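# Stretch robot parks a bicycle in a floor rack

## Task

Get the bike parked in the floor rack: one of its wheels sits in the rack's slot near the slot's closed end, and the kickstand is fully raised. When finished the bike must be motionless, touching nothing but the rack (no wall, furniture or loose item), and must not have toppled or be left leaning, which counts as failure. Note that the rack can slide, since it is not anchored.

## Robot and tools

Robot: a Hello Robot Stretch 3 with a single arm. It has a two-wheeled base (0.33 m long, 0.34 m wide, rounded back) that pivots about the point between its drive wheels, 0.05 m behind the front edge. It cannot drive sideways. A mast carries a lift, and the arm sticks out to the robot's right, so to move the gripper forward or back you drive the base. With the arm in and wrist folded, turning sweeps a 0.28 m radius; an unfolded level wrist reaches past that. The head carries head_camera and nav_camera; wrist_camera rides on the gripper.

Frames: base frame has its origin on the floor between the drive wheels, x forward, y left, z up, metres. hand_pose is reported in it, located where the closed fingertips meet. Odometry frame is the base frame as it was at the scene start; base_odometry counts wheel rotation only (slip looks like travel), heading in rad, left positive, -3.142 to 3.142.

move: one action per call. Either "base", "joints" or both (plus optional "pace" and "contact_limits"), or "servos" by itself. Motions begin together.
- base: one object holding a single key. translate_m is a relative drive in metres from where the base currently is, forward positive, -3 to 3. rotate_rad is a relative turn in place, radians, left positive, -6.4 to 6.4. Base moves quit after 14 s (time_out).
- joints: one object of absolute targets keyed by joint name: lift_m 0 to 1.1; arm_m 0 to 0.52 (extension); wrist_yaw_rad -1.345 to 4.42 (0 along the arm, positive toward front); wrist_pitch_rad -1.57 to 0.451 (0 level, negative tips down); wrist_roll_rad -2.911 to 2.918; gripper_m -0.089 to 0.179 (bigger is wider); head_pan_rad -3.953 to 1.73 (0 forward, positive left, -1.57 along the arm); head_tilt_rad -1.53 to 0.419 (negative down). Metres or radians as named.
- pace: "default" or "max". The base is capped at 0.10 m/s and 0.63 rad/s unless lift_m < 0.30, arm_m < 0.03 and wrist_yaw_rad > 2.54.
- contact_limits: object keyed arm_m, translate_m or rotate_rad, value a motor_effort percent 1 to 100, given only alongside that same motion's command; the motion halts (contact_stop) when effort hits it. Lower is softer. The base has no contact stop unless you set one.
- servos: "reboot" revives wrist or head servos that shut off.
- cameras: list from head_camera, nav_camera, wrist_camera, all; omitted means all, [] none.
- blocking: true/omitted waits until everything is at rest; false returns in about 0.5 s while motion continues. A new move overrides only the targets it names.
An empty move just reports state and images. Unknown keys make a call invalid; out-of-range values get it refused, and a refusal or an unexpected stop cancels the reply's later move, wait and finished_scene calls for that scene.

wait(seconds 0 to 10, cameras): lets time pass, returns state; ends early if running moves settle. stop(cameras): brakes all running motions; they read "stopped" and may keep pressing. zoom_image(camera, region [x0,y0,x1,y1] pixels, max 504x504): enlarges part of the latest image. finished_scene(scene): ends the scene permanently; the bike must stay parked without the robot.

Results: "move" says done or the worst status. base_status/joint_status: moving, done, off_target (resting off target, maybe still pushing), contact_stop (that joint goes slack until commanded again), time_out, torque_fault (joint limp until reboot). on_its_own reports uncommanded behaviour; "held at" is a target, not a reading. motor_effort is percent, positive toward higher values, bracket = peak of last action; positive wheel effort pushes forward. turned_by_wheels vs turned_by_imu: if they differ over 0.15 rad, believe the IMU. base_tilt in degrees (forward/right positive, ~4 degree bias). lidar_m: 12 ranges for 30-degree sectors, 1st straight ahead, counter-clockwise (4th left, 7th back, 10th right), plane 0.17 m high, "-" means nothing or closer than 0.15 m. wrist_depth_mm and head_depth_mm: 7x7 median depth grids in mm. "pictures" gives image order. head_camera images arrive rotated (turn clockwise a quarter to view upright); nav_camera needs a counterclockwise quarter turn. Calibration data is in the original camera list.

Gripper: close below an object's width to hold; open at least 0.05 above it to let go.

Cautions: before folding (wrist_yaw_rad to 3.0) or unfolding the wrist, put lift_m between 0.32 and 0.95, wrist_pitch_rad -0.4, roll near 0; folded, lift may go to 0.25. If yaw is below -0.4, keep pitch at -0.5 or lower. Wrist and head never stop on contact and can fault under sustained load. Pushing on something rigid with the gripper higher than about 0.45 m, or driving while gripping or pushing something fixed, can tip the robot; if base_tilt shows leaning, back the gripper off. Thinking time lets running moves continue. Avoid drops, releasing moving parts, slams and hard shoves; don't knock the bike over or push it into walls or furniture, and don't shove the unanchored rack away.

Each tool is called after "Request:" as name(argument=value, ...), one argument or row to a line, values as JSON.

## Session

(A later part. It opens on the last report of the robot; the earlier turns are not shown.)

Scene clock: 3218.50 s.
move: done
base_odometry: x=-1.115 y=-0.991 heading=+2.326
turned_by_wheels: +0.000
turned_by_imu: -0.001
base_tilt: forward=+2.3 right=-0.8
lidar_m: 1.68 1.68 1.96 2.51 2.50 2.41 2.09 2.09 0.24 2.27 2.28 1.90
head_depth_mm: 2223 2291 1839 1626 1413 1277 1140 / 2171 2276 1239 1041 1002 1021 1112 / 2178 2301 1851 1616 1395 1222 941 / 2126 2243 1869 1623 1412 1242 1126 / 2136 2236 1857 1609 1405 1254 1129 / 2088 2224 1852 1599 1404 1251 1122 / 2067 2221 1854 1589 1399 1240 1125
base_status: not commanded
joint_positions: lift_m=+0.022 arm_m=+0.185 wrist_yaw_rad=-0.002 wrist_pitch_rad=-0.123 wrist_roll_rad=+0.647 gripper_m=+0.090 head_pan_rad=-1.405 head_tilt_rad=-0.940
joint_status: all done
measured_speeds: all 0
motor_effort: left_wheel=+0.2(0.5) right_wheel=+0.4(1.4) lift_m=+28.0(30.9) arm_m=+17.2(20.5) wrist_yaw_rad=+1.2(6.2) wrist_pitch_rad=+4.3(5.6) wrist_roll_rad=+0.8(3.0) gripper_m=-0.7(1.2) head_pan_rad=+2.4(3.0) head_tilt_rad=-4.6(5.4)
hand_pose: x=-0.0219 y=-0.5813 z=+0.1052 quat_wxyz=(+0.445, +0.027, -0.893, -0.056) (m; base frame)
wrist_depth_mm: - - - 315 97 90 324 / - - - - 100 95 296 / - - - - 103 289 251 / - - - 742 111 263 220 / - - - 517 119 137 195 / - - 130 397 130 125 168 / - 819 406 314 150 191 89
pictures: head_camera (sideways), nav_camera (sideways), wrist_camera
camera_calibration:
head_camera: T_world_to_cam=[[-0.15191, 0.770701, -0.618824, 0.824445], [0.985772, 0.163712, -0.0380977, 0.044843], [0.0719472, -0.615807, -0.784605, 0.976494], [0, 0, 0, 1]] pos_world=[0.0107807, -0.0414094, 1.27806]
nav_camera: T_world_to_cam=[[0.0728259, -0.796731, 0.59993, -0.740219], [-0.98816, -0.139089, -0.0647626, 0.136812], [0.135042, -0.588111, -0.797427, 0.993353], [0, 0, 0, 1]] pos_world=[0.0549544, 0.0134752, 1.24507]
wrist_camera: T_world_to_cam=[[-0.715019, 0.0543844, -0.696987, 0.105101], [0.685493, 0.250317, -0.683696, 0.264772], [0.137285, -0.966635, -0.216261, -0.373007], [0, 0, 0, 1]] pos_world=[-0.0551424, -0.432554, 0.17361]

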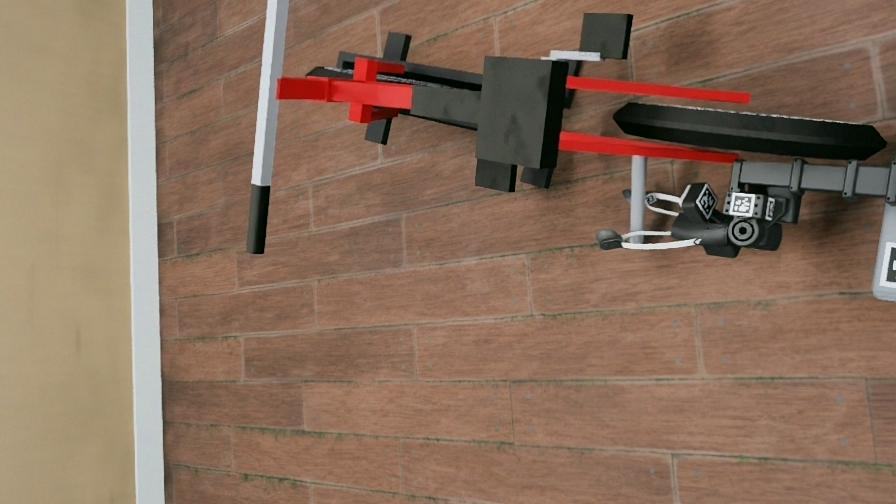

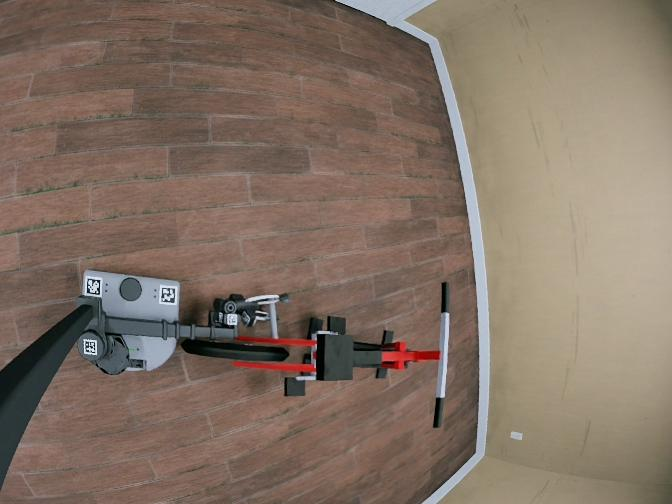

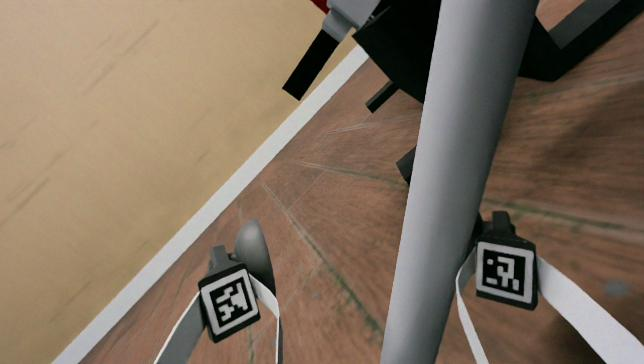

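Request:
move(
  base={"translate_m":-0.009},
  joints={"lift_m":0.015},
  cameras=[],
)

Request:
move(
  joints={"gripper_m":-0.005},
)

Scene clock: 3224.57 s.
move: done
base_odometry: x=-1.109 y=-0.998 heading=+2.326
turned_by_wheels: +0.000
turned_by_imu: +0.000
base_tilt: forward=+2.3 right=-0.8
lidar_m: 1.69 1.69 1.97 2.50 2.50 2.40 2.09 2.09 0.24 2.27 2.28 1.92
head_depth_mm: 2209 2297 1874 1647 1411 1281 1151 / 2193 2283 1553 1048 1000 1017 1107 / 2155 2258 1848 1624 1397 1247 958 / 2133 2269 1894 1618 1417 1230 1132 / 2116 2233 1866 1609 1411 1254 1130 / 2095 2225 1845 1610 1407 1253 1126 / 2082 2190 1834 1596 1400 1254 1122
base_status: done
joint_positions: lift_m=+0.015 arm_m=+0.185 wrist_yaw_rad=-0.001 wrist_pitch_rad=-0.123 wrist_roll_rad=+0.647 gripper_m=+0.090 head_pan_rad=-1.405 head_tilt_rad=-0.940
joint_status: all done
measured_speeds: all 0
motor_effort: left_wheel=-1.1(6.8) right_wheel=-15.0(20.4) lift_m=+28.5(28.7) arm_m=-1.4(2.5) wrist_yaw_rad=+1.1(1.9) wrist_pitch_rad=+4.2(4.5) wrist_roll_rad=+0.9(1.0) gripper_m=+0.8(1.0) head_pan_rad=+2.8(3.5) head_tilt_rad=-4.6(5.5)
hand_pose: x=-0.0219 y=-0.5813 z=+0.0983 quat_wxyz=(+0.445, +0.027, -0.893, -0.056) (m; base frame)
wrist_depth_mm: - - - 311 - 322 317 / - - - - - 339 281 / - - - - - 320 242 / - - - 813 107 272 211 / - - - 543 115 144 189 / - - 130 404 127 123 161 / - 789 389 308 203 180 88
pictures: none
No camera images: "cameras" was empty.

Scene clock: 3226.03 s.
move: done
base_odometry: x=-1.109 y=-0.998 heading=+2.326
turned_by_wheels: +0.000
turned_by_imu: -0.001
base_tilt: forward=+2.3 right=-0.8
lidar_m: 1.69 1.69 1.97 2.50 2.50 2.39 2.08 2.08 0.24 2.28 2.27 1.92
head_depth_mm: 2216 2303 1878 1639 1407 1281 1147 / 2200 2267 1243 1049 995 1011 1107 / 2171 2283 1845 1628 1404 1250 952 / 2168 2241 1879 1615 1413 1222 1121 / 2124 2239 1864 1606 1413 1250 1126 / 2086 2200 1861 1602 1398 1244 1129 / 2087 2178 1832 1589 1393 1238 1122
base_status: not commanded
joint_positions: lift_m=+0.015 arm_m=+0.185 wrist_yaw_rad=-0.030 wrist_pitch_rad=-0.152 wrist_roll_rad=+0.653 gripper_m=-0.004 head_pan_rad=-1.405 head_tilt_rad=-0.940
joint_status: all done
measured_speeds: all 0
on_its_own: wrist_yaw_rad is at rest, and its effort (+26.5) is outside its rest range (-9 to +9)
motor_effort: left_wheel=-3.2(3.5) right_wheel=-4.8(15.8) lift_m=+26.7(29.5) arm_m=-9.0(9.0) wrist_yaw_rad=+26.5(26.9) wrist_pitch_rad=+9.2(10.2) wrist_roll_rad=-1.1(1.2) gripper_m=-15.7(87.9) head_pan_rad=+2.4(3.2) head_tilt_rad=-4.5(5.6)
hand_pose: x=-0.0290 y=-0.5795 z=+0.0909 quat_wxyz=(+0.441, +0.020, -0.894, -0.075) (m; base frame)
wrist_depth_mm: - - - 255 90 347 304 / - - - - 93 349 262 / - - - - 100 302 228 / - - - 721 315 256 200 / - - 984 148 136 220 177 / - - 683 128 126 175 159 / - 876 342 146 207 163 143
pictures: head_camera (sideways), nav_camera (sideways), wrist_camera
camera_calibration:
head_camera: T_world_to_cam=[[-0.151926, 0.770698, -0.618824, 0.824445], [0.985769, 0.163732, -0.0380977, 0.044843], [0.0719595, -0.615806, -0.784605, 0.976494], [0, 0, 0, 1]] pos_world=[0.0107816, -0.0414093, 1.27806]
nav_camera: T_world_to_cam=[[0.0728418, -0.79673, 0.59993, -0.740219], [-0.988157, -0.139109, -0.0647626, 0.136812], [0.135054, -0.588108, -0.797427, 0.993353], [0, 0, 0, 1]] pos_world=[0.0549542, 0.0134762, 1.24507]
wrist_camera: T_world_to_cam=[[-0.708638, 0.0952332, -0.699116, 0.114064], [0.696833, 0.249929, -0.672279, 0.258435], [0.110706, -0.963569, -0.243471, -0.369877], [0, 0, 0, 1]] pos_world=[-0.0583082, -0.431855, 0.16343]

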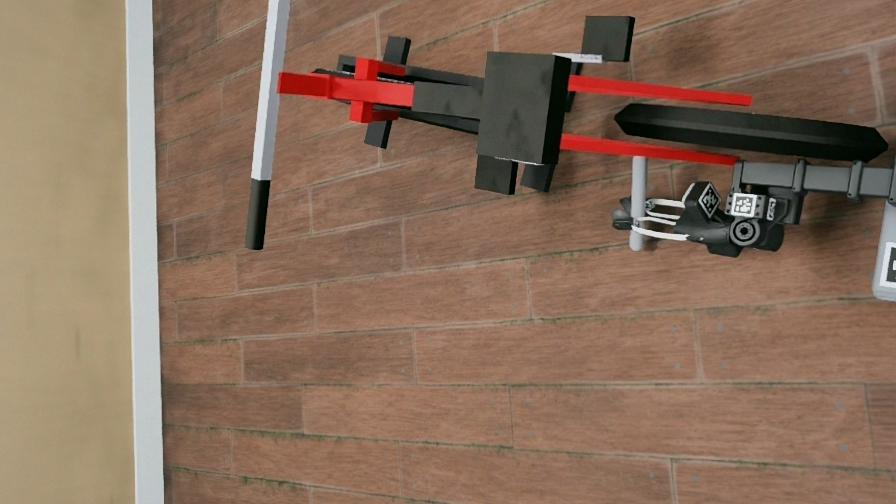

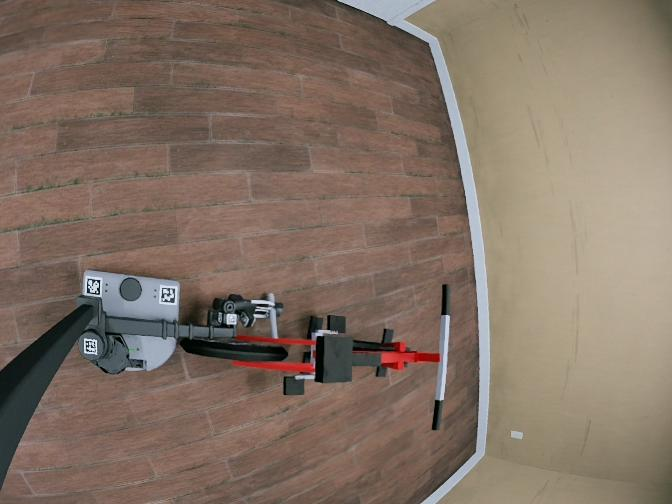

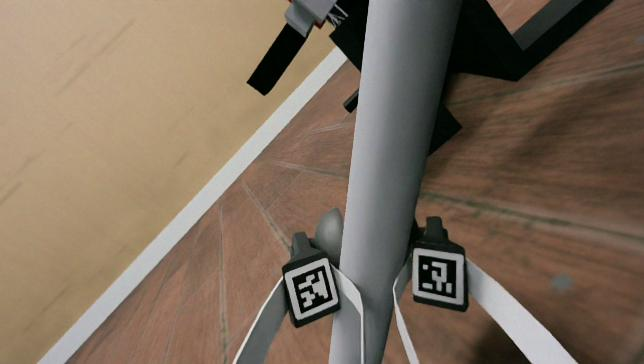

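Request:
move(
  base={"translate_m":-0.01},
  joints={"lift_m":0.008},
)

Scene clock: 3243.37 s.
move: done
base_odometry: x=-1.102 y=-1.005 heading=+2.327
turned_by_wheels: +0.001
turned_by_imu: +0.001
base_tilt: forward=+2.3 right=-0.8
lidar_m: 1.70 1.70 1.98 2.49 2.51 2.39 2.07 2.08 0.23 2.28 2.28 1.93
head_depth_mm: 2230 2304 1875 1637 1383 1275 1145 / 2225 2290 1244 976 1009 1016 1126 / 2170 2257 1845 1628 1397 1250 958 / 2157 2284 1867 1625 1408 1215 1118 / 2128 2237 1866 1604 1414 1257 1133 / 2087 2216 1860 1606 1405 1248 1128 / 2092 2195 1857 1599 1396 1249 1117
base_status: done
joint_positions: lift_m=+0.008 arm_m=+0.185 wrist_yaw_rad=-0.027 wrist_pitch_rad=-0.125 wrist_roll_rad=+0.657 gripper_m=-0.005 head_pan_rad=-1.405 head_tilt_rad=-0.940
joint_status: all done
measured_speeds: all 0
on_its_own: wrist_yaw_rad is held at -0.047, not at your +0.000, by its stall guard, which is not easing now; right_wheel is at rest, and its effort (-24.4) is outside its rest range (-21 to +21); wrist_yaw_rad is at rest, and its effort (-17.9) is outside its rest range (-9 to +9)
motor_effort: left_wheel=+8.5(8.5) right_wheel=-24.4(37.6) lift_m=+31.6(32.0) arm_m=+19.4(19.4) wrist_yaw_rad=-17.9(17.9) wrist_pitch_rad=+4.6(10.8) wrist_roll_rad=-2.3(2.5) gripper_m=-9.3(13.4) head_pan_rad=+2.3(3.4) head_tilt_rad=-4.8(5.3)
hand_pose: x=-0.0283 y=-0.5811 z=+0.0907 quat_wxyz=(+0.440, +0.016, -0.896, -0.062) (m; base frame)
wrist_depth_mm: - - - 97 91 354 307 / - - - 317 95 341 265 / - - - 105 104 311 227 / - - - 116 336 259 200 / - - - 123 246 221 177 / - - 785 129 125 187 159 / - - 358 134 216 157 145
pictures: head_camera (sideways), nav_camera (sideways), wrist_camera
camera_calibration:
head_camera: T_world_to_cam=[[-0.152018, 0.77068, -0.618824, 0.824445], [0.985749, 0.163849, -0.0380977, 0.0448431], [0.0720328, -0.615797, -0.784605, 0.976494], [0, 0, 0, 1]] pos_world=[0.0107865, -0.0414088, 1.27806]
nav_camera: T_world_to_cam=[[0.0729367, -0.796721, 0.59993, -0.740219], [-0.988141, -0.139227, -0.0647626, 0.136812], [0.135124, -0.588092, -0.797427, 0.993352], [0, 0, 0, 1]] pos_world=[0.0549526, 0.013482, 1.24507]
wrist_camera: T_world_to_cam=[[-0.706598, 0.0744608, -0.703687, 0.102972], [0.698433, 0.233073, -0.67666, 0.248917], [0.113626, -0.969604, -0.216695, -0.377406], [0, 0, 0, 1]] pos_world=[-0.0582089, -0.431618, 0.15911]

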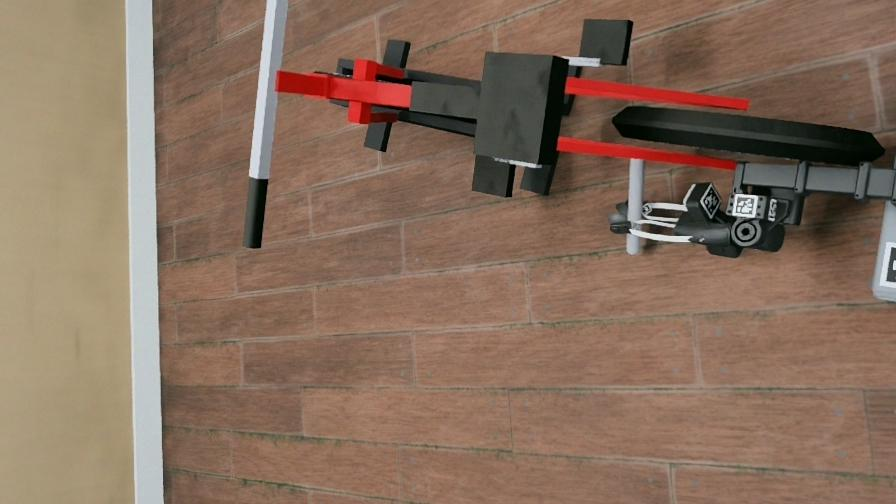

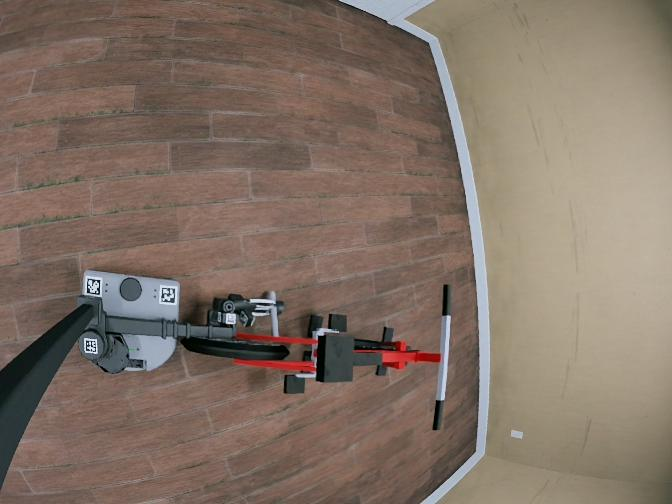

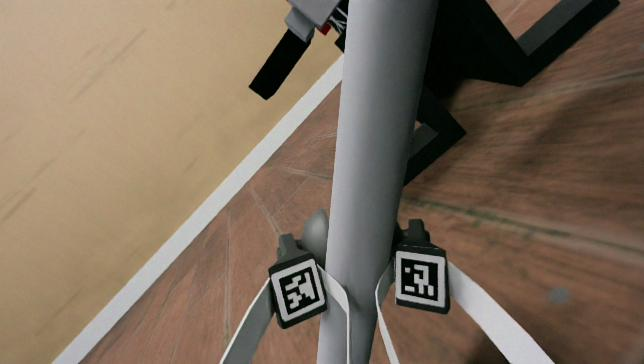

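Request:
move(
  base={"translate_m":0.012},
  joints={"gripper_m":0.03},
)

Scene clock: 3248.27 s.
move: done
base_odometry: x=-1.110 y=-0.996 heading=+2.326
turned_by_wheels: +0.000
turned_by_imu: -0.001
base_tilt: forward=+2.3 right=-0.8
lidar_m: 1.69 1.69 1.98 2.51 2.51 2.40 2.08 2.09 0.24 2.28 2.28 1.91
head_depth_mm: 2226 2290 1872 1636 1410 1274 1147 / 2172 2289 1247 977 1008 1019 1122 / 2165 2245 1850 1624 1410 1248 961 / 2136 2238 1875 1611 1425 1218 1126 / 2134 2239 1856 1611 1411 1259 1131 / 2105 2216 1854 1595 1403 1254 1127 / 2076 2184 1855 1586 1408 1245 1123
base_status: done
joint_positions: lift_m=+0.008 arm_m=+0.185 wrist_yaw_rad=-0.047 wrist_pitch_rad=-0.126 wrist_roll_rad=+0.657 gripper_m=+0.030 head_pan_rad=-1.405 head_tilt_rad=-0.940
joint_status: all done
measured_speeds: all 0
on_its_own: wrist_yaw_rad is held at -0.047, not at your +0.000, by its stall guard, which is not easing now
motor_effort: left_wheel=+0.9(13.2) right_wheel=+5.9(21.9) lift_m=+26.0(31.0) arm_m=+11.7(13.7) wrist_yaw_rad=+0.5(16.9) wrist_pitch_rad=+5.0(6.1) wrist_roll_rad=-2.3(2.6) gripper_m=+0.5(76.7) head_pan_rad=+2.3(3.2) head_tilt_rad=-4.9(5.7)
hand_pose: x=-0.0332 y=-0.5808 z=+0.0904 quat_wxyz=(+0.439, +0.007, -0.896, -0.067) (m; base frame)
wrist_depth_mm: - - - 256 91 358 307 / - - - 323 97 345 265 / - - - - 104 312 228 / - - - 711 313 258 200 / - - - 148 138 222 177 / - - 768 131 127 179 159 / - - 356 145 205 163 144
pictures: head_camera (sideways), nav_camera (sideways), wrist_camera
camera_calibration:
head_camera: T_world_to_cam=[[-0.152018, 0.77068, -0.618824, 0.824446], [0.985749, 0.163849, -0.0380977, 0.0448431], [0.0720329, -0.615797, -0.784605, 0.976494], [0, 0, 0, 1]] pos_world=[0.0107865, -0.0414088, 1.27806]
nav_camera: T_world_to_cam=[[0.0729368, -0.796721, 0.59993, -0.740219], [-0.988141, -0.139227, -0.0647626, 0.136812], [0.135124, -0.588092, -0.797427, 0.993352], [0, 0, 0, 1]] pos_world=[0.0549526, 0.013482, 1.24507]
wrist_camera: T_world_to_cam=[[-0.705041, 0.0892457, -0.703529, 0.107869], [0.702833, 0.220225, -0.676407, 0.244741], [0.0945683, -0.971358, -0.217993, -0.37821], [0, 0, 0, 1]] pos_world=[-0.060193, -0.430902, 0.158987]

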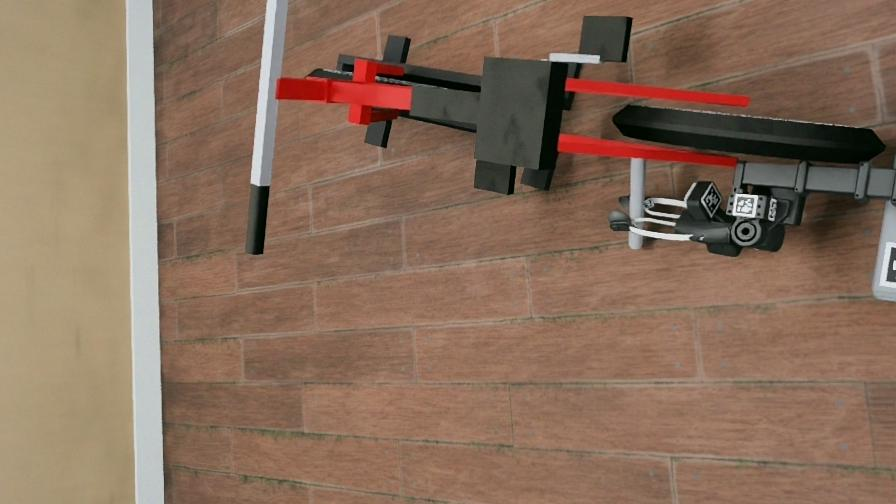

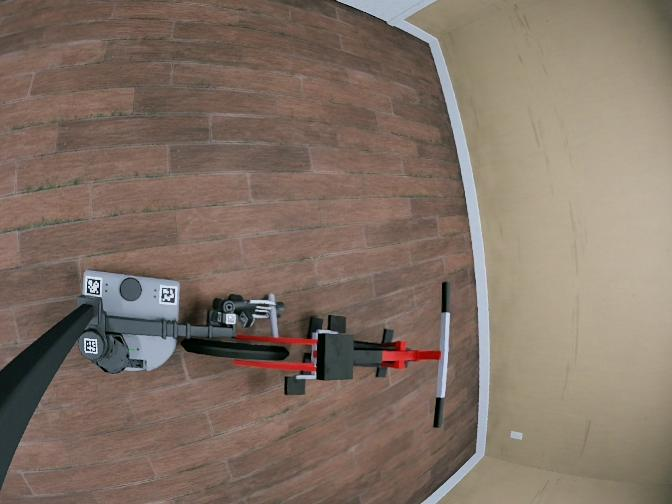

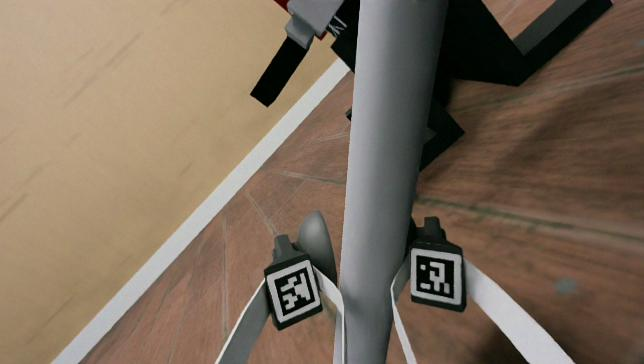

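Request:
move(
  joints={"gripper_m":0.0},
  cameras=[],
)

Request:
move(
  joints={"arm_m":0.145},
)

Scene clock: 3252.77 s.
move: done
base_odometry: x=-1.110 y=-0.996 heading=+2.326
turned_by_wheels: +0.000
turned_by_imu: -0.001
base_tilt: forward=+2.3 right=-0.8
lidar_m: 1.69 1.69 1.97 2.50 2.50 2.40 2.09 2.09 0.24 2.27 2.27 1.91
head_depth_mm: 2212 2306 1873 1640 1419 1279 1154 / 2194 2285 1246 976 1011 1012 1127 / 2177 2269 1835 1633 1397 1187 962 / 2166 2263 1895 1610 1422 1241 1121 / 2121 2229 1856 1611 1414 1253 1136 / 2093 2208 1851 1599 1398 1254 1131 / 2090 2212 1854 1592 1396 1245 1122
base_status: not commanded
joint_positions: lift_m=+0.008 arm_m=+0.185 wrist_yaw_rad=-0.055 wrist_pitch_rad=-0.131 wrist_roll_rad=+0.657 gripper_m=+0.000 head_pan_rad=-1.405 head_tilt_rad=-0.940
joint_status: all done
measured_speeds: all 0
on_its_own: wrist_yaw_rad is held at -0.047, not at your +0.000, by its stall guard, which is not easing now
motor_effort: left_wheel=+0.7(1.1) right_wheel=+5.6(6.3) lift_m=+27.6(27.6) arm_m=+3.6(5.5) wrist_yaw_rad=+7.9(7.9) wrist_pitch_rad=+5.6(6.2) wrist_roll_rad=-2.2(2.5) gripper_m=-9.3(82.4) head_pan_rad=+2.5(3.0) head_tilt_rad=-5.3(5.7)
hand_pose: x=-0.0353 y=-0.5804 z=+0.0891 quat_wxyz=(+0.439, +0.004, -0.896, -0.071) (m; base frame)
wrist_depth_mm: - - - 244 92 370 307 / - - - 318 97 344 261 / - - - 108 104 305 225 / - - - 117 324 255 198 / - - - 135 151 219 175 / - - 733 128 125 181 157 / - 975 331 143 210 158 144
pictures: none
No camera images: "cameras" was empty.

Scene clock: 3254.13 s.
move: done
base_odometry: x=-1.110 y=-0.996 heading=+2.326
turned_by_wheels: +0.000
turned_by_imu: +0.000
base_tilt: forward=+2.3 right=-0.8
lidar_m: 1.69 1.69 1.97 2.50 2.51 2.41 2.09 2.09 0.24 2.28 2.28 1.92
head_depth_mm: 2206 2305 1837 1650 1407 1278 1150 / 2196 2263 1249 980 1009 1017 1126 / 2170 2274 1837 1627 1397 1230 970 / 2140 2249 1875 1614 1415 1244 1110 / 2131 2242 1861 1619 1404 1252 1136 / 2116 2229 1847 1590 1396 1251 1132 / 2102 2209 1856 1586 1401 1241 1121
base_status: not commanded
joint_positions: lift_m=+0.008 arm_m=+0.145 wrist_yaw_rad=-0.049 wrist_pitch_rad=-0.120 wrist_roll_rad=+0.657 gripper_m=+0.000 head_pan_rad=-1.405 head_tilt_rad=-0.940
joint_status: all done
measured_speeds: all 0
on_its_own: wrist_yaw_rad is held at -0.047, not at your +0.000, by its stall guard, which is not easing now
motor_effort: left_wheel=+0.6(1.0) right_wheel=+6.1(6.2) lift_m=+28.7(31.0) arm_m=-19.8(26.3) wrist_yaw_rad=+2.2(8.3) wrist_pitch_rad=+4.1(5.6) wrist_roll_rad=-2.4(2.6) gripper_m=-6.7(10.4) head_pan_rad=+2.4(3.3) head_tilt_rad=-5.6(5.6)
hand_pose: x=-0.0337 y=-0.5412 z=+0.0921 quat_wxyz=(+0.439, +0.005, -0.896, -0.065) (m; base frame)
wrist_depth_mm: - - - 280 128 552 324 / - - - 356 393 362 270 / - - - - 398 317 231 / - - - 161 352 263 201 / - - - 158 156 225 177 / - - 782 129 128 191 161 / - - 357 200 222 158 147
pictures: head_camera (sideways), nav_camera (sideways), wrist_camera
camera_calibration:
head_camera: T_world_to_cam=[[-0.152018, 0.77068, -0.618824, 0.824446], [0.985749, 0.163849, -0.0380977, 0.0448431], [0.0720329, -0.615797, -0.784605, 0.976494], [0, 0, 0, 1]] pos_world=[0.0107865, -0.0414088, 1.27806]
nav_camera: T_world_to_cam=[[0.0729368, -0.796721, 0.59993, -0.740219], [-0.988141, -0.139227, -0.0647626, 0.136812], [0.135124, -0.588092, -0.797427, 0.993352], [0, 0, 0, 1]] pos_world=[0.0549526, 0.013482, 1.24507]
wrist_camera: T_world_to_cam=[[-0.705113, 0.0856488, -0.703903, 0.103293], [0.702987, 0.214439, -0.678104, 0.23449], [0.0928657, -0.972975, -0.211414, -0.340826], [0, 0, 0, 1]] pos_world=[-0.0603591, -0.390746, 0.159661]

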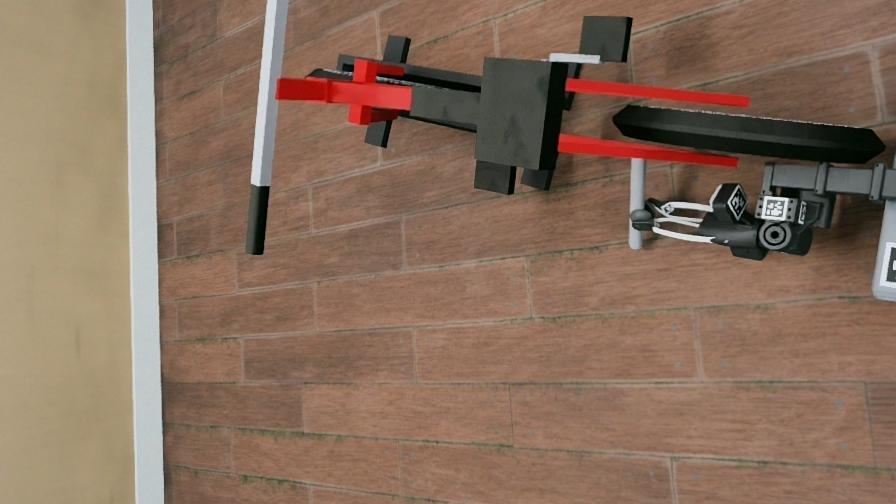

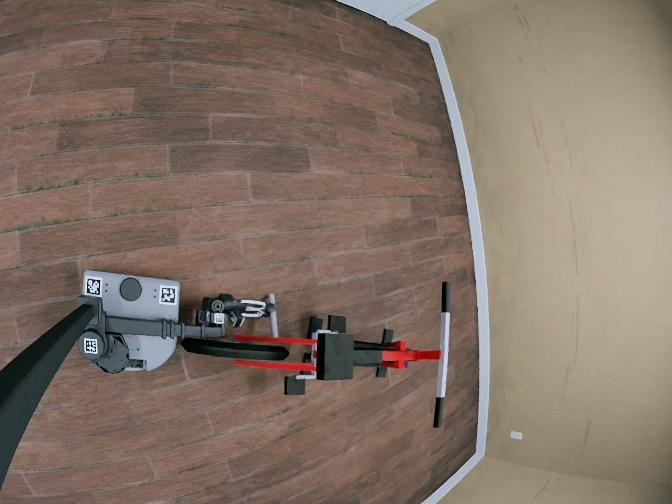

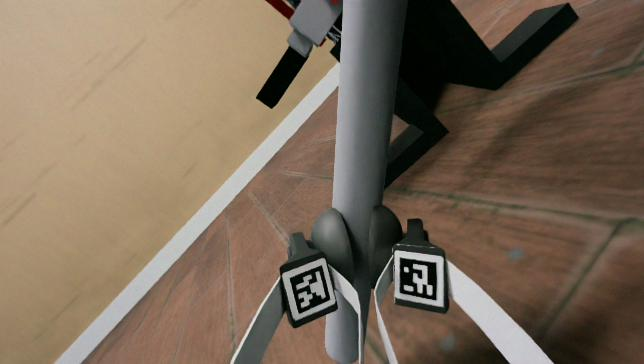

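Request:
move(
  joints={"gripper_m":0.03},
  cameras=[],
)

Request:
move(
  joints={"arm_m":0.18},
  cameras=[],
)

Request:
move(
  joints={"gripper_m":-0.04},
)

Scene clock: 3259.77 s.
move: done
base_odometry: x=-1.110 y=-0.996 heading=+2.326
turned_by_wheels: +0.000
turned_by_imu: -0.001
base_tilt: forward=+2.3 right=-0.9
lidar_m: 1.69 1.69 1.98 2.50 2.50 2.40 2.09 2.09 0.24 2.28 2.28 1.91
head_depth_mm: 2217 2324 1866 1641 1408 1277 1144 / 2186 2271 1241 978 1010 1018 1123 / 2169 2267 1840 1632 1397 1219 972 / 2140 2262 1873 1612 1416 1228 1122 / 2133 2217 1874 1608 1413 1257 1130 / 2096 2198 1855 1605 1394 1262 1123 / 2072 2196 1840 1597 1398 1248 1119
base_status: not commanded
joint_positions: lift_m=+0.008 arm_m=+0.145 wrist_yaw_rad=-0.049 wrist_pitch_rad=-0.120 wrist_roll_rad=+0.657 gripper_m=+0.030 head_pan_rad=-1.405 head_tilt_rad=-0.940
joint_status: all done
measured_speeds: all 0
on_its_own: wrist_yaw_rad is held at -0.047, not at your +0.000, by its stall guard, which is not easing now
motor_effort: left_wheel=+0.4(0.9) right_wheel=+6.0(6.3) lift_m=+22.8(23.1) arm_m=-18.1(20.2) wrist_yaw_rad=+2.4(2.6) wrist_pitch_rad=+3.6(4.3) wrist_roll_rad=-2.4(2.4) gripper_m=+1.2(77.0) head_pan_rad=+2.4(3.1) head_tilt_rad=-5.2(5.3)
hand_pose: x=-0.0337 y=-0.5412 z=+0.0921 quat_wxyz=(+0.439, +0.005, -0.896, -0.065) (m; base frame)
wrist_depth_mm: - - - 280 129 551 328 / - - - 357 391 360 269 / - - - - 402 317 231 / - - - 161 348 263 201 / - - - 162 156 225 177 / - - 821 132 128 182 161 / - - 363 198 219 107 145
pictures: none
No camera images: "cameras" was empty.

Scene clock: 3261.07 s.
move: done
base_odometry: x=-1.110 y=-0.996 heading=+2.326
turned_by_wheels: +0.000
turned_by_imu: +0.000
base_tilt: forward=+2.3 right=-0.8
lidar_m: 1.69 1.69 1.97 2.50 2.51 2.40 2.09 2.09 0.24 2.28 2.28 1.91
head_depth_mm: 2227 2270 1867 1651 1413 1278 1150 / 2180 2291 1247 978 1004 1019 1124 / 2165 2272 1860 1627 1386 1100 970 / 2158 2258 1881 1618 1422 1222 1119 / 2111 2231 1867 1624 1409 1256 1134 / 2092 2221 1862 1598 1415 1255 1127 / 2064 2210 1854 1589 1403 1243 1121
base_status: not commanded
joint_positions: lift_m=+0.008 arm_m=+0.180 wrist_yaw_rad=-0.050 wrist_pitch_rad=-0.122 wrist_roll_rad=+0.657 gripper_m=+0.030 head_pan_rad=-1.405 head_tilt_rad=-0.940
joint_status: all done
measured_speeds: all 0
on_its_own: wrist_yaw_rad is held at -0.047, not at your +0.000, by its stall guard, which is not easing now
motor_effort: left_wheel=+0.9(0.9) right_wheel=+5.7(6.3) lift_m=+24.0(24.0) arm_m=+18.9(21.1) wrist_yaw_rad=+3.5(3.5) wrist_pitch_rad=+4.1(4.4) wrist_roll_rad=-2.3(2.5) gripper_m=-1.2(1.8) head_pan_rad=+2.6(3.0) head_tilt_rad=-4.8(5.5)
hand_pose: x=-0.0341 y=-0.5761 z=+0.0915 quat_wxyz=(+0.439, +0.005, -0.896, -0.066) (m; base frame)
wrist_depth_mm: - - - 265 95 380 309 / - - - 330 103 347 268 / - - - - 109 312 229 / - - - 804 323 262 200 / - - - 148 132 224 176 / - - 795 133 129 179 160 / - - 356 153 208 164 143
pictures: none
No camera images: "cameras" was empty.

Scene clock: 3262.30 s.
move: done
base_odometry: x=-1.110 y=-0.996 heading=+2.326
turned_by_wheels: +0.000
turned_by_imu: +0.000
base_tilt: forward=+2.3 right=-0.8
lidar_m: 1.69 1.69 1.98 2.51 2.51 2.41 2.09 2.09 0.24 2.28 2.28 1.91
head_depth_mm: 2203 2303 1883 1641 1409 1277 1148 / 2199 2268 1246 978 1012 1015 1129 / 2174 2284 1834 1615 1402 1107 970 / 2145 2227 1858 1621 1421 1234 1120 / 2112 2234 1860 1601 1408 1254 1136 / 2121 2196 1845 1604 1406 1249 1119 / 2087 2208 1848 1594 1400 1248 1122
base_status: not commanded
joint_positions: lift_m=+0.008 arm_m=+0.180 wrist_yaw_rad=-0.056 wrist_pitch_rad=-0.127 wrist_roll_rad=+0.657 gripper_m=-0.039 head_pan_rad=-1.405 head_tilt_rad=-0.940
joint_status: all done
measured_speeds: all 0
on_its_own: wrist_yaw_rad is held at -0.047, not at your +0.000, by its stall guard, which is not easing now
motor_effort: left_wheel=+0.5(0.8) right_wheel=+6.0(6.3) lift_m=+25.8(25.9) arm_m=+15.7(18.9) wrist_yaw_rad=+8.0(9.1) wrist_pitch_rad=+4.9(5.5) wrist_roll_rad=-2.3(2.4) gripper_m=-24.0(95.8) head_pan_rad=+2.5(3.1) head_tilt_rad=-5.4(5.5)
hand_pose: x=-0.0355 y=-0.5757 z=+0.0901 quat_wxyz=(+0.439, +0.003, -0.896, -0.070) (m; base frame)
wrist_depth_mm: - - - 249 96 384 311 / - - - 107 103 349 265 / - - - 112 356 307 226 / - - - 121 321 257 199 / - - - 136 152 221 176 / - - 738 129 128 182 158 / - - 405 151 208 108 144
pictures: head_camera (sideways), nav_camera (sideways), wrist_camera
camera_calibration:
head_camera: T_world_to_cam=[[-0.152018, 0.77068, -0.618824, 0.824445], [0.985749, 0.163849, -0.0380977, 0.0448431], [0.0720328, -0.615797, -0.784605, 0.976494], [0, 0, 0, 1]] pos_world=[0.0107865, -0.0414088, 1.27806]
nav_camera: T_world_to_cam=[[0.0729367, -0.796721, 0.59993, -0.740219], [-0.988141, -0.139227, -0.0647626, 0.136812], [0.135124, -0.588092, -0.797427, 0.993352], [0, 0, 0, 1]] pos_world=[0.0549526, 0.013482, 1.24507]
wrist_camera: T_world_to_cam=[[-0.704216, 0.0964117, -0.703409, 0.109729], [0.704796, 0.214493, -0.676206, 0.241765], [0.0856824, -0.971955, -0.219, -0.373598], [0, 0, 0, 1]] pos_world=[-0.0611114, -0.425557, 0.158849]

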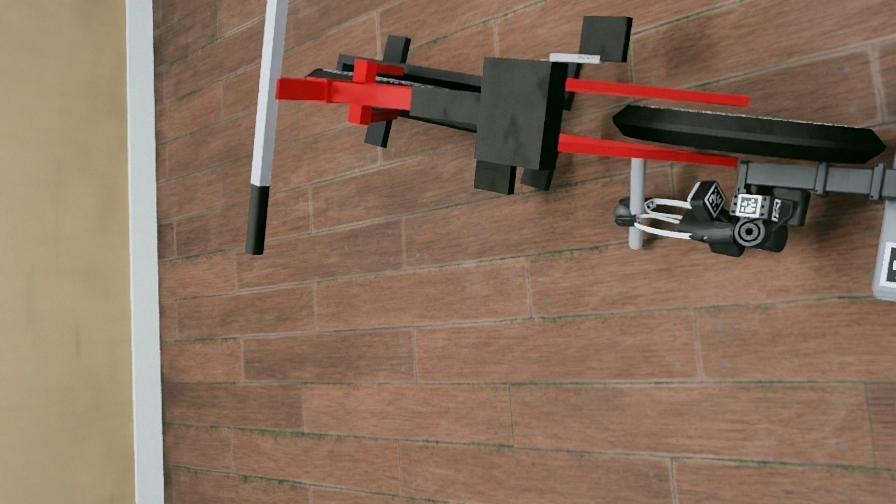

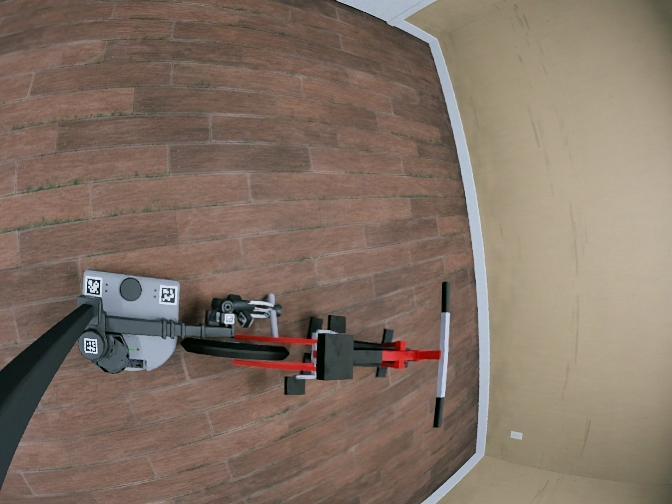

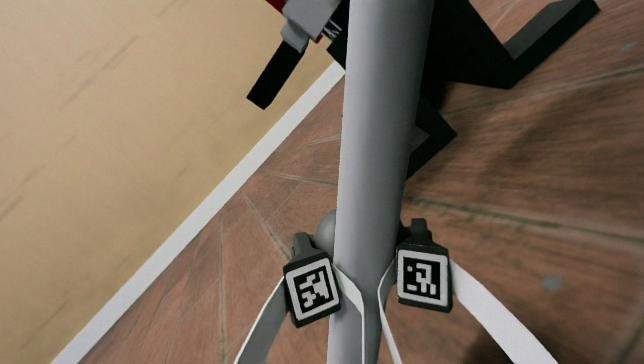

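Request:
move(
  joints={"arm_m":0.135},
)

Scene clock: 3265.40 s.
move: done
base_odometry: x=-1.110 y=-0.996 heading=+2.326
turned_by_wheels: +0.000
turned_by_imu: -0.001
base_tilt: forward=+2.3 right=-0.8
lidar_m: 1.69 1.70 1.97 2.51 2.50 2.40 2.09 2.09 0.22 2.28 2.27 1.91
head_depth_mm: 2222 2276 1879 1639 1409 1276 1148 / 2202 2276 1326 1047 1012 1006 1115 / 2155 2275 1853 1631 1383 1213 951 / 2153 2244 1835 1623 1413 1238 1100 / 2096 2236 1857 1607 1416 1254 1132 / 2098 2207 1860 1589 1411 1255 1127 / 2093 2205 1851 1590 1400 1248 1127
base_status: not commanded
joint_positions: lift_m=+0.008 arm_m=+0.135 wrist_yaw_rad=-0.039 wrist_pitch_rad=-0.128 wrist_roll_rad=+0.658 gripper_m=-0.037 head_pan_rad=-1.405 head_tilt_rad=-0.940
joint_status: all done
measured_speeds: all 0
on_its_own: wrist_yaw_rad is held at -0.047, not at your +0.000, by its stall guard, which is not easing now
motor_effort: left_wheel=-7.0(7.4) right_wheel=+4.6(6.5) lift_m=+30.9(30.9) arm_m=-27.6(29.3) wrist_yaw_rad=-6.8(8.4) wrist_pitch_rad=+4.4(6.0) wrist_roll_rad=-2.6(2.9) gripper_m=-7.2(8.7) head_pan_rad=+1.9(3.2) head_tilt_rad=-4.5(6.0)
hand_pose: x=-0.0312 y=-0.5308 z=+0.0899 quat_wxyz=(+0.439, +0.011, -0.896, -0.066) (m; base frame)
wrist_depth_mm: - - - 273 115 547 317 / - - - 123 124 360 264 / - - - 125 377 307 227 / - - - 140 335 258 199 / - - - 142 244 222 176 / - - 751 129 127 187 158 / - - 403 150 213 159 145
pictures: head_camera (sideways), nav_camera (sideways), wrist_camera
camera_calibration:
head_camera: T_world_to_cam=[[-0.152018, 0.77068, -0.618824, 0.824446], [0.985749, 0.163849, -0.0380977, 0.0448431], [0.0720329, -0.615797, -0.784605, 0.976494], [0, 0, 0, 1]] pos_world=[0.0107865, -0.0414088, 1.27806]
nav_camera: T_world_to_cam=[[0.0729368, -0.796721, 0.59993, -0.740219], [-0.988141, -0.139227, -0.0647626, 0.136812], [0.135124, -0.588092, -0.797427, 0.993352], [0, 0, 0, 1]] pos_world=[0.0549526, 0.013482, 1.24507]
wrist_camera: T_world_to_cam=[[-0.704824, 0.0849778, -0.704274, 0.10228], [0.70195, 0.226884, -0.675122, 0.23538], [0.102418, -0.970207, -0.219564, -0.328917], [0, 0, 0, 1]] pos_world=[-0.0594489, -0.381213, 0.158725]

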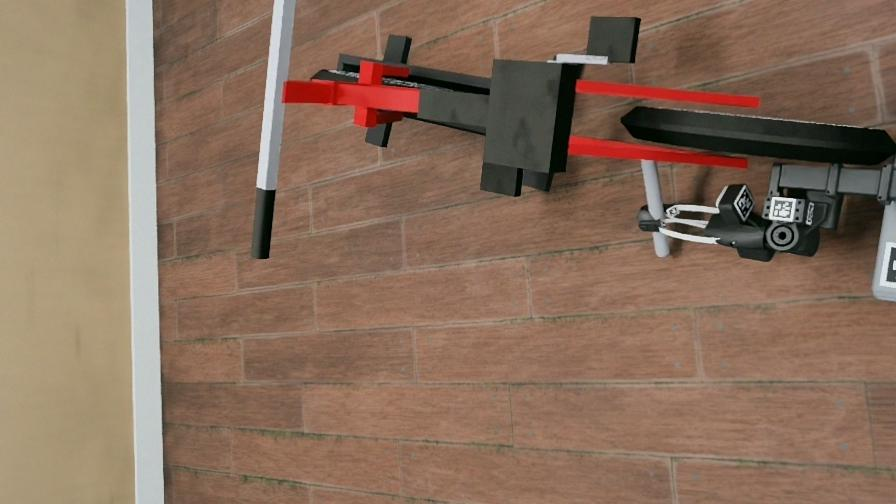

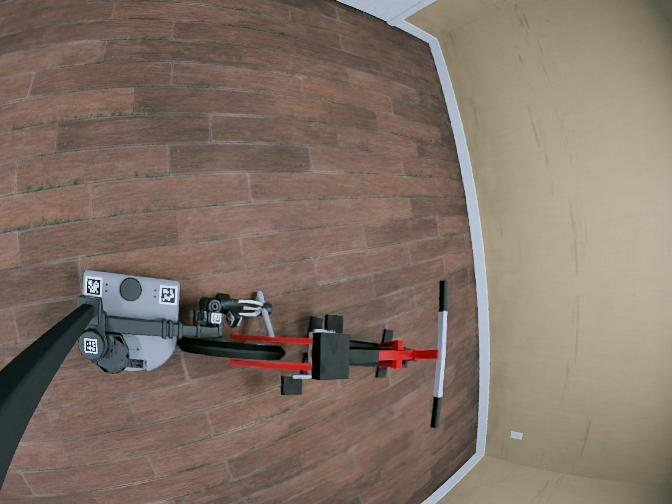

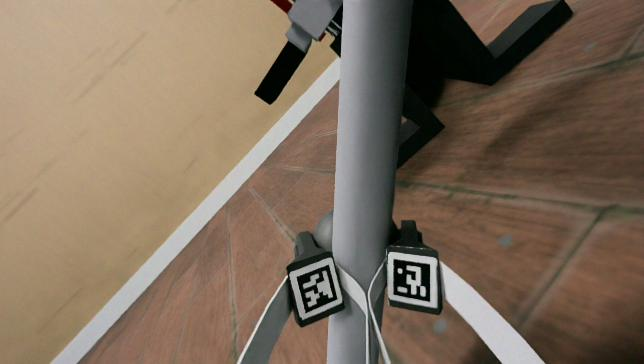

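Request:
move(
  joints={"arm_m":0.105,"lift_m":0.012},
)

Scene clock: 3269.70 s.
move: done
base_odometry: x=-1.110 y=-0.996 heading=+2.326
turned_by_wheels: +0.000
turned_by_imu: -0.001
base_tilt: forward=+2.3 right=-0.8
lidar_m: 1.69 1.69 1.97 2.50 2.51 2.40 2.08 2.09 0.23 2.28 2.28 1.92
head_depth_mm: 2200 2295 1870 1639 1408 1277 1150 / 2198 2286 1326 1055 1014 1014 1114 / 2156 2278 1859 1638 1375 1188 941 / 2144 2262 1854 1622 1418 1241 1070 / 2127 2234 1877 1612 1405 1261 1132 / 2111 2228 1849 1601 1408 1251 1131 / 2075 2200 1844 1585 1397 1249 1125
base_status: not commanded
joint_positions: lift_m=+0.012 arm_m=+0.105 wrist_yaw_rad=-0.036 wrist_pitch_rad=-0.127 wrist_roll_rad=+0.658 gripper_m=-0.037 head_pan_rad=-1.405 head_tilt_rad=-0.940
joint_status: all done
measured_speeds: all 0
on_its_own: wrist_yaw_rad is held at -0.047, not at your +0.000, by its stall guard, which is not easing now; wrist_yaw_rad is at rest, and its effort (-9.6) is outside its rest range (-9 to +9)
motor_effort: left_wheel=-6.1(7.1) right_wheel=+2.6(4.7) lift_m=+34.6(39.2) arm_m=-25.9(29.3) wrist_yaw_rad=-9.6(10.7) wrist_pitch_rad=+4.9(6.9) wrist_roll_rad=-2.8(2.9) gripper_m=-9.0(9.0) head_pan_rad=+2.4(3.1) head_tilt_rad=-4.4(5.4)
hand_pose: x=-0.0305 y=-0.5009 z=+0.0943 quat_wxyz=(+0.439, +0.012, -0.896, -0.065) (m; base frame)
wrist_depth_mm: - - - 300 135 557 304 / - - - 139 504 382 272 / - - - - 436 316 235 / - - - 821 346 266 203 / - - - 144 157 228 180 / - - 796 129 126 195 163 / - - 422 147 221 164 148
pictures: head_camera (sideways), nav_camera (sideways), wrist_camera
camera_calibration:
head_camera: T_world_to_cam=[[-0.152018, 0.77068, -0.618824, 0.824446], [0.985749, 0.16385, -0.0380977, 0.0448431], [0.0720331, -0.615797, -0.784605, 0.976494], [0, 0, 0, 1]] pos_world=[0.0107865, -0.0414088, 1.27806]
nav_camera: T_world_to_cam=[[0.0729369, -0.796721, 0.59993, -0.740219], [-0.988141, -0.139227, -0.0647626, 0.136812], [0.135124, -0.588092, -0.797427, 0.993352], [0, 0, 0, 1]] pos_world=[0.0549526, 0.013482, 1.24507]
wrist_camera: T_world_to_cam=[[-0.705112, 0.0818053, -0.704362, 0.101776], [0.701237, 0.227928, -0.675511, 0.231592], [0.105283, -0.970235, -0.21808, -0.299097], [0, 0, 0, 1]] pos_world=[-0.0591477, -0.351307, 0.162903]

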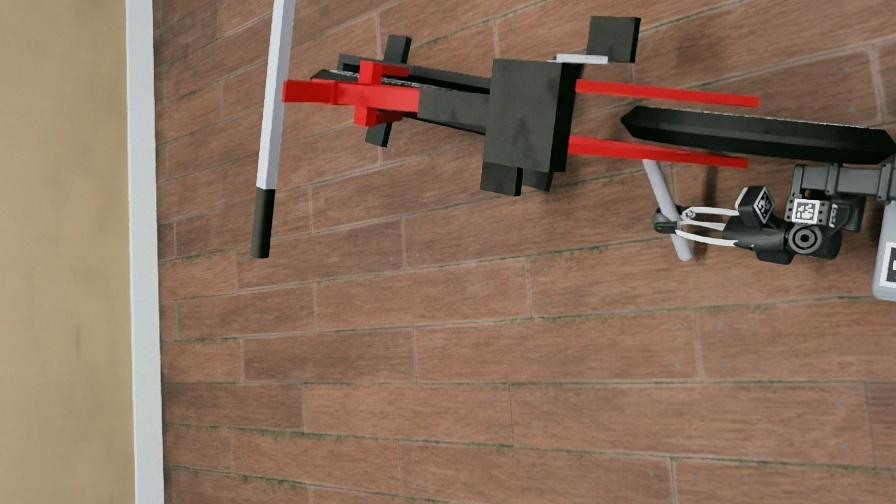

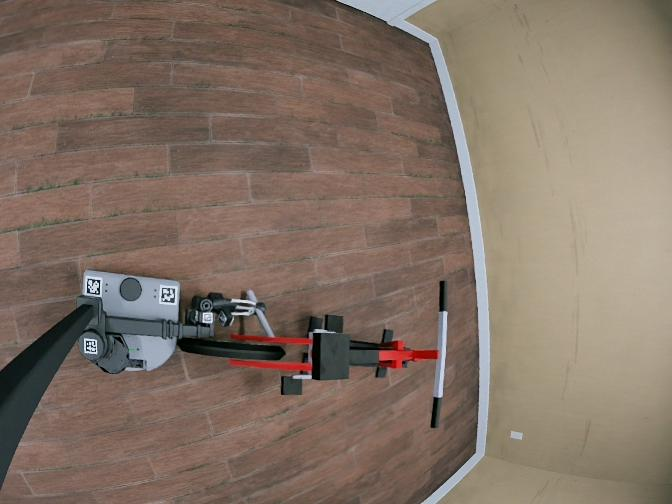

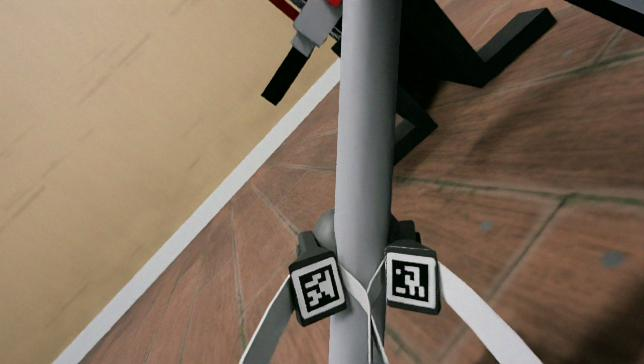

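Request:
move(
  joints={"arm_m":0.088,"lift_m":0.035},
)

Scene clock: 3282.23 s.
move: done
base_odometry: x=-1.110 y=-0.996 heading=+2.327
turned_by_wheels: +0.000
turned_by_imu: -0.001
base_tilt: forward=+2.3 right=-0.8
lidar_m: 1.69 1.69 1.97 2.50 2.50 2.40 2.09 2.09 0.23 2.28 2.28 1.92
head_depth_mm: 2220 2308 1847 1640 1407 1271 1143 / 2179 2289 1249 1375 991 994 1111 / 2192 2246 1844 1619 1394 1220 917 / 2154 2236 1879 1627 1412 1229 1030 / 2114 2225 1864 1596 1406 1259 1132 / 2091 2208 1864 1608 1413 1248 1129 / 2079 2201 1853 1598 1391 1248 1126
base_status: not commanded
joint_positions: lift_m=+0.035 arm_m=+0.088 wrist_yaw_rad=-0.044 wrist_pitch_rad=-0.175 wrist_roll_rad=+0.658 gripper_m=-0.037 head_pan_rad=-1.405 head_tilt_rad=-0.940
joint_status: all done
measured_speeds: all 0
on_its_own: wrist_yaw_rad is held at -0.047, not at your +0.000, by its stall guard, which is not easing now; wrist_pitch_rad is at rest, and its effort (+13.9) is outside its rest range (-8 to +12)
motor_effort: left_wheel=-3.4(5.9) right_wheel=-1.4(2.2) lift_m=+38.2(40.4) arm_m=-23.3(26.9) wrist_yaw_rad=-3.2(10.1) wrist_pitch_rad=+13.9(14.4) wrist_roll_rad=-2.8(2.8) gripper_m=-8.6(8.6) head_pan_rad=+2.1(3.0) head_tilt_rad=-4.6(5.3)
hand_pose: x=-0.0323 y=-0.4808 z=+0.1051 quat_wxyz=(+0.438, +0.019, -0.895, -0.089) (m; base frame)
wrist_depth_mm: - - - 320 153 436 141 / - - - 399 450 380 282 / - - - - 425 319 240 / - - - 663 344 275 213 / - - 921 146 148 242 193 / - - 681 128 128 205 173 / - 869 422 142 224 171 159
pictures: head_camera (sideways), nav_camera (sideways), wrist_camera
camera_calibration:
head_camera: T_world_to_cam=[[-0.152018, 0.77068, -0.618824, 0.824446], [0.985749, 0.16385, -0.0380977, 0.0448431], [0.0720331, -0.615797, -0.784605, 0.976494], [0, 0, 0, 1]] pos_world=[0.0107865, -0.0414088, 1.27806]
nav_camera: T_world_to_cam=[[0.072937, -0.796721, 0.59993, -0.740219], [-0.988141, -0.139227, -0.0647626, 0.136812], [0.135124, -0.588092, -0.797427, 0.993352], [0, 0, 0, 1]] pos_world=[0.0549526, 0.013482, 1.24507]
wrist_camera: T_world_to_cam=[[-0.702972, 0.12144, -0.700773, 0.12524], [0.704384, 0.255133, -0.662382, 0.247377], [0.0983507, -0.959249, -0.264892, -0.267042], [0, 0, 0, 1]] pos_world=[-0.0599445, -0.334483, 0.180886]

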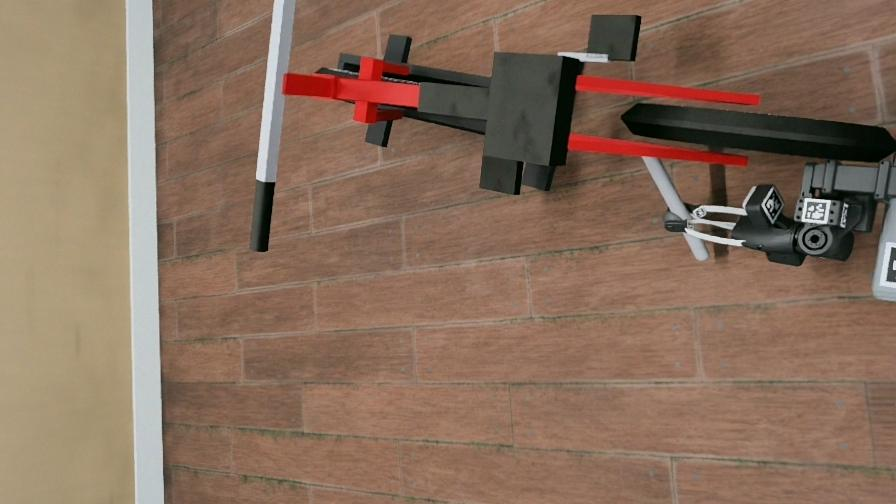

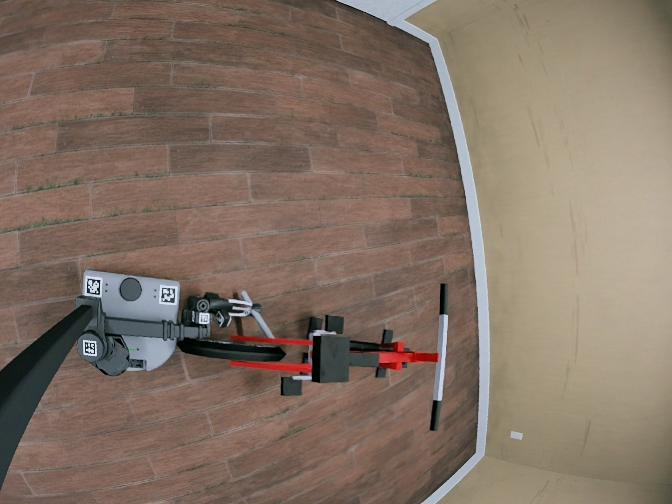

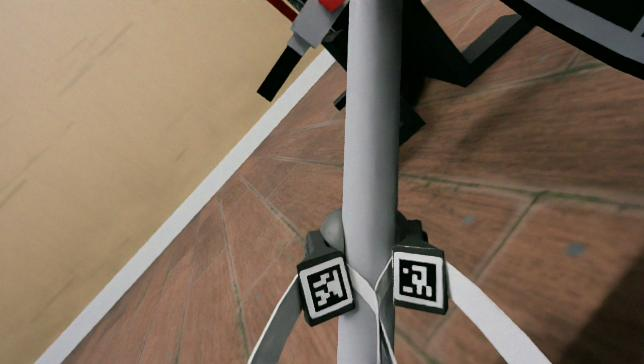

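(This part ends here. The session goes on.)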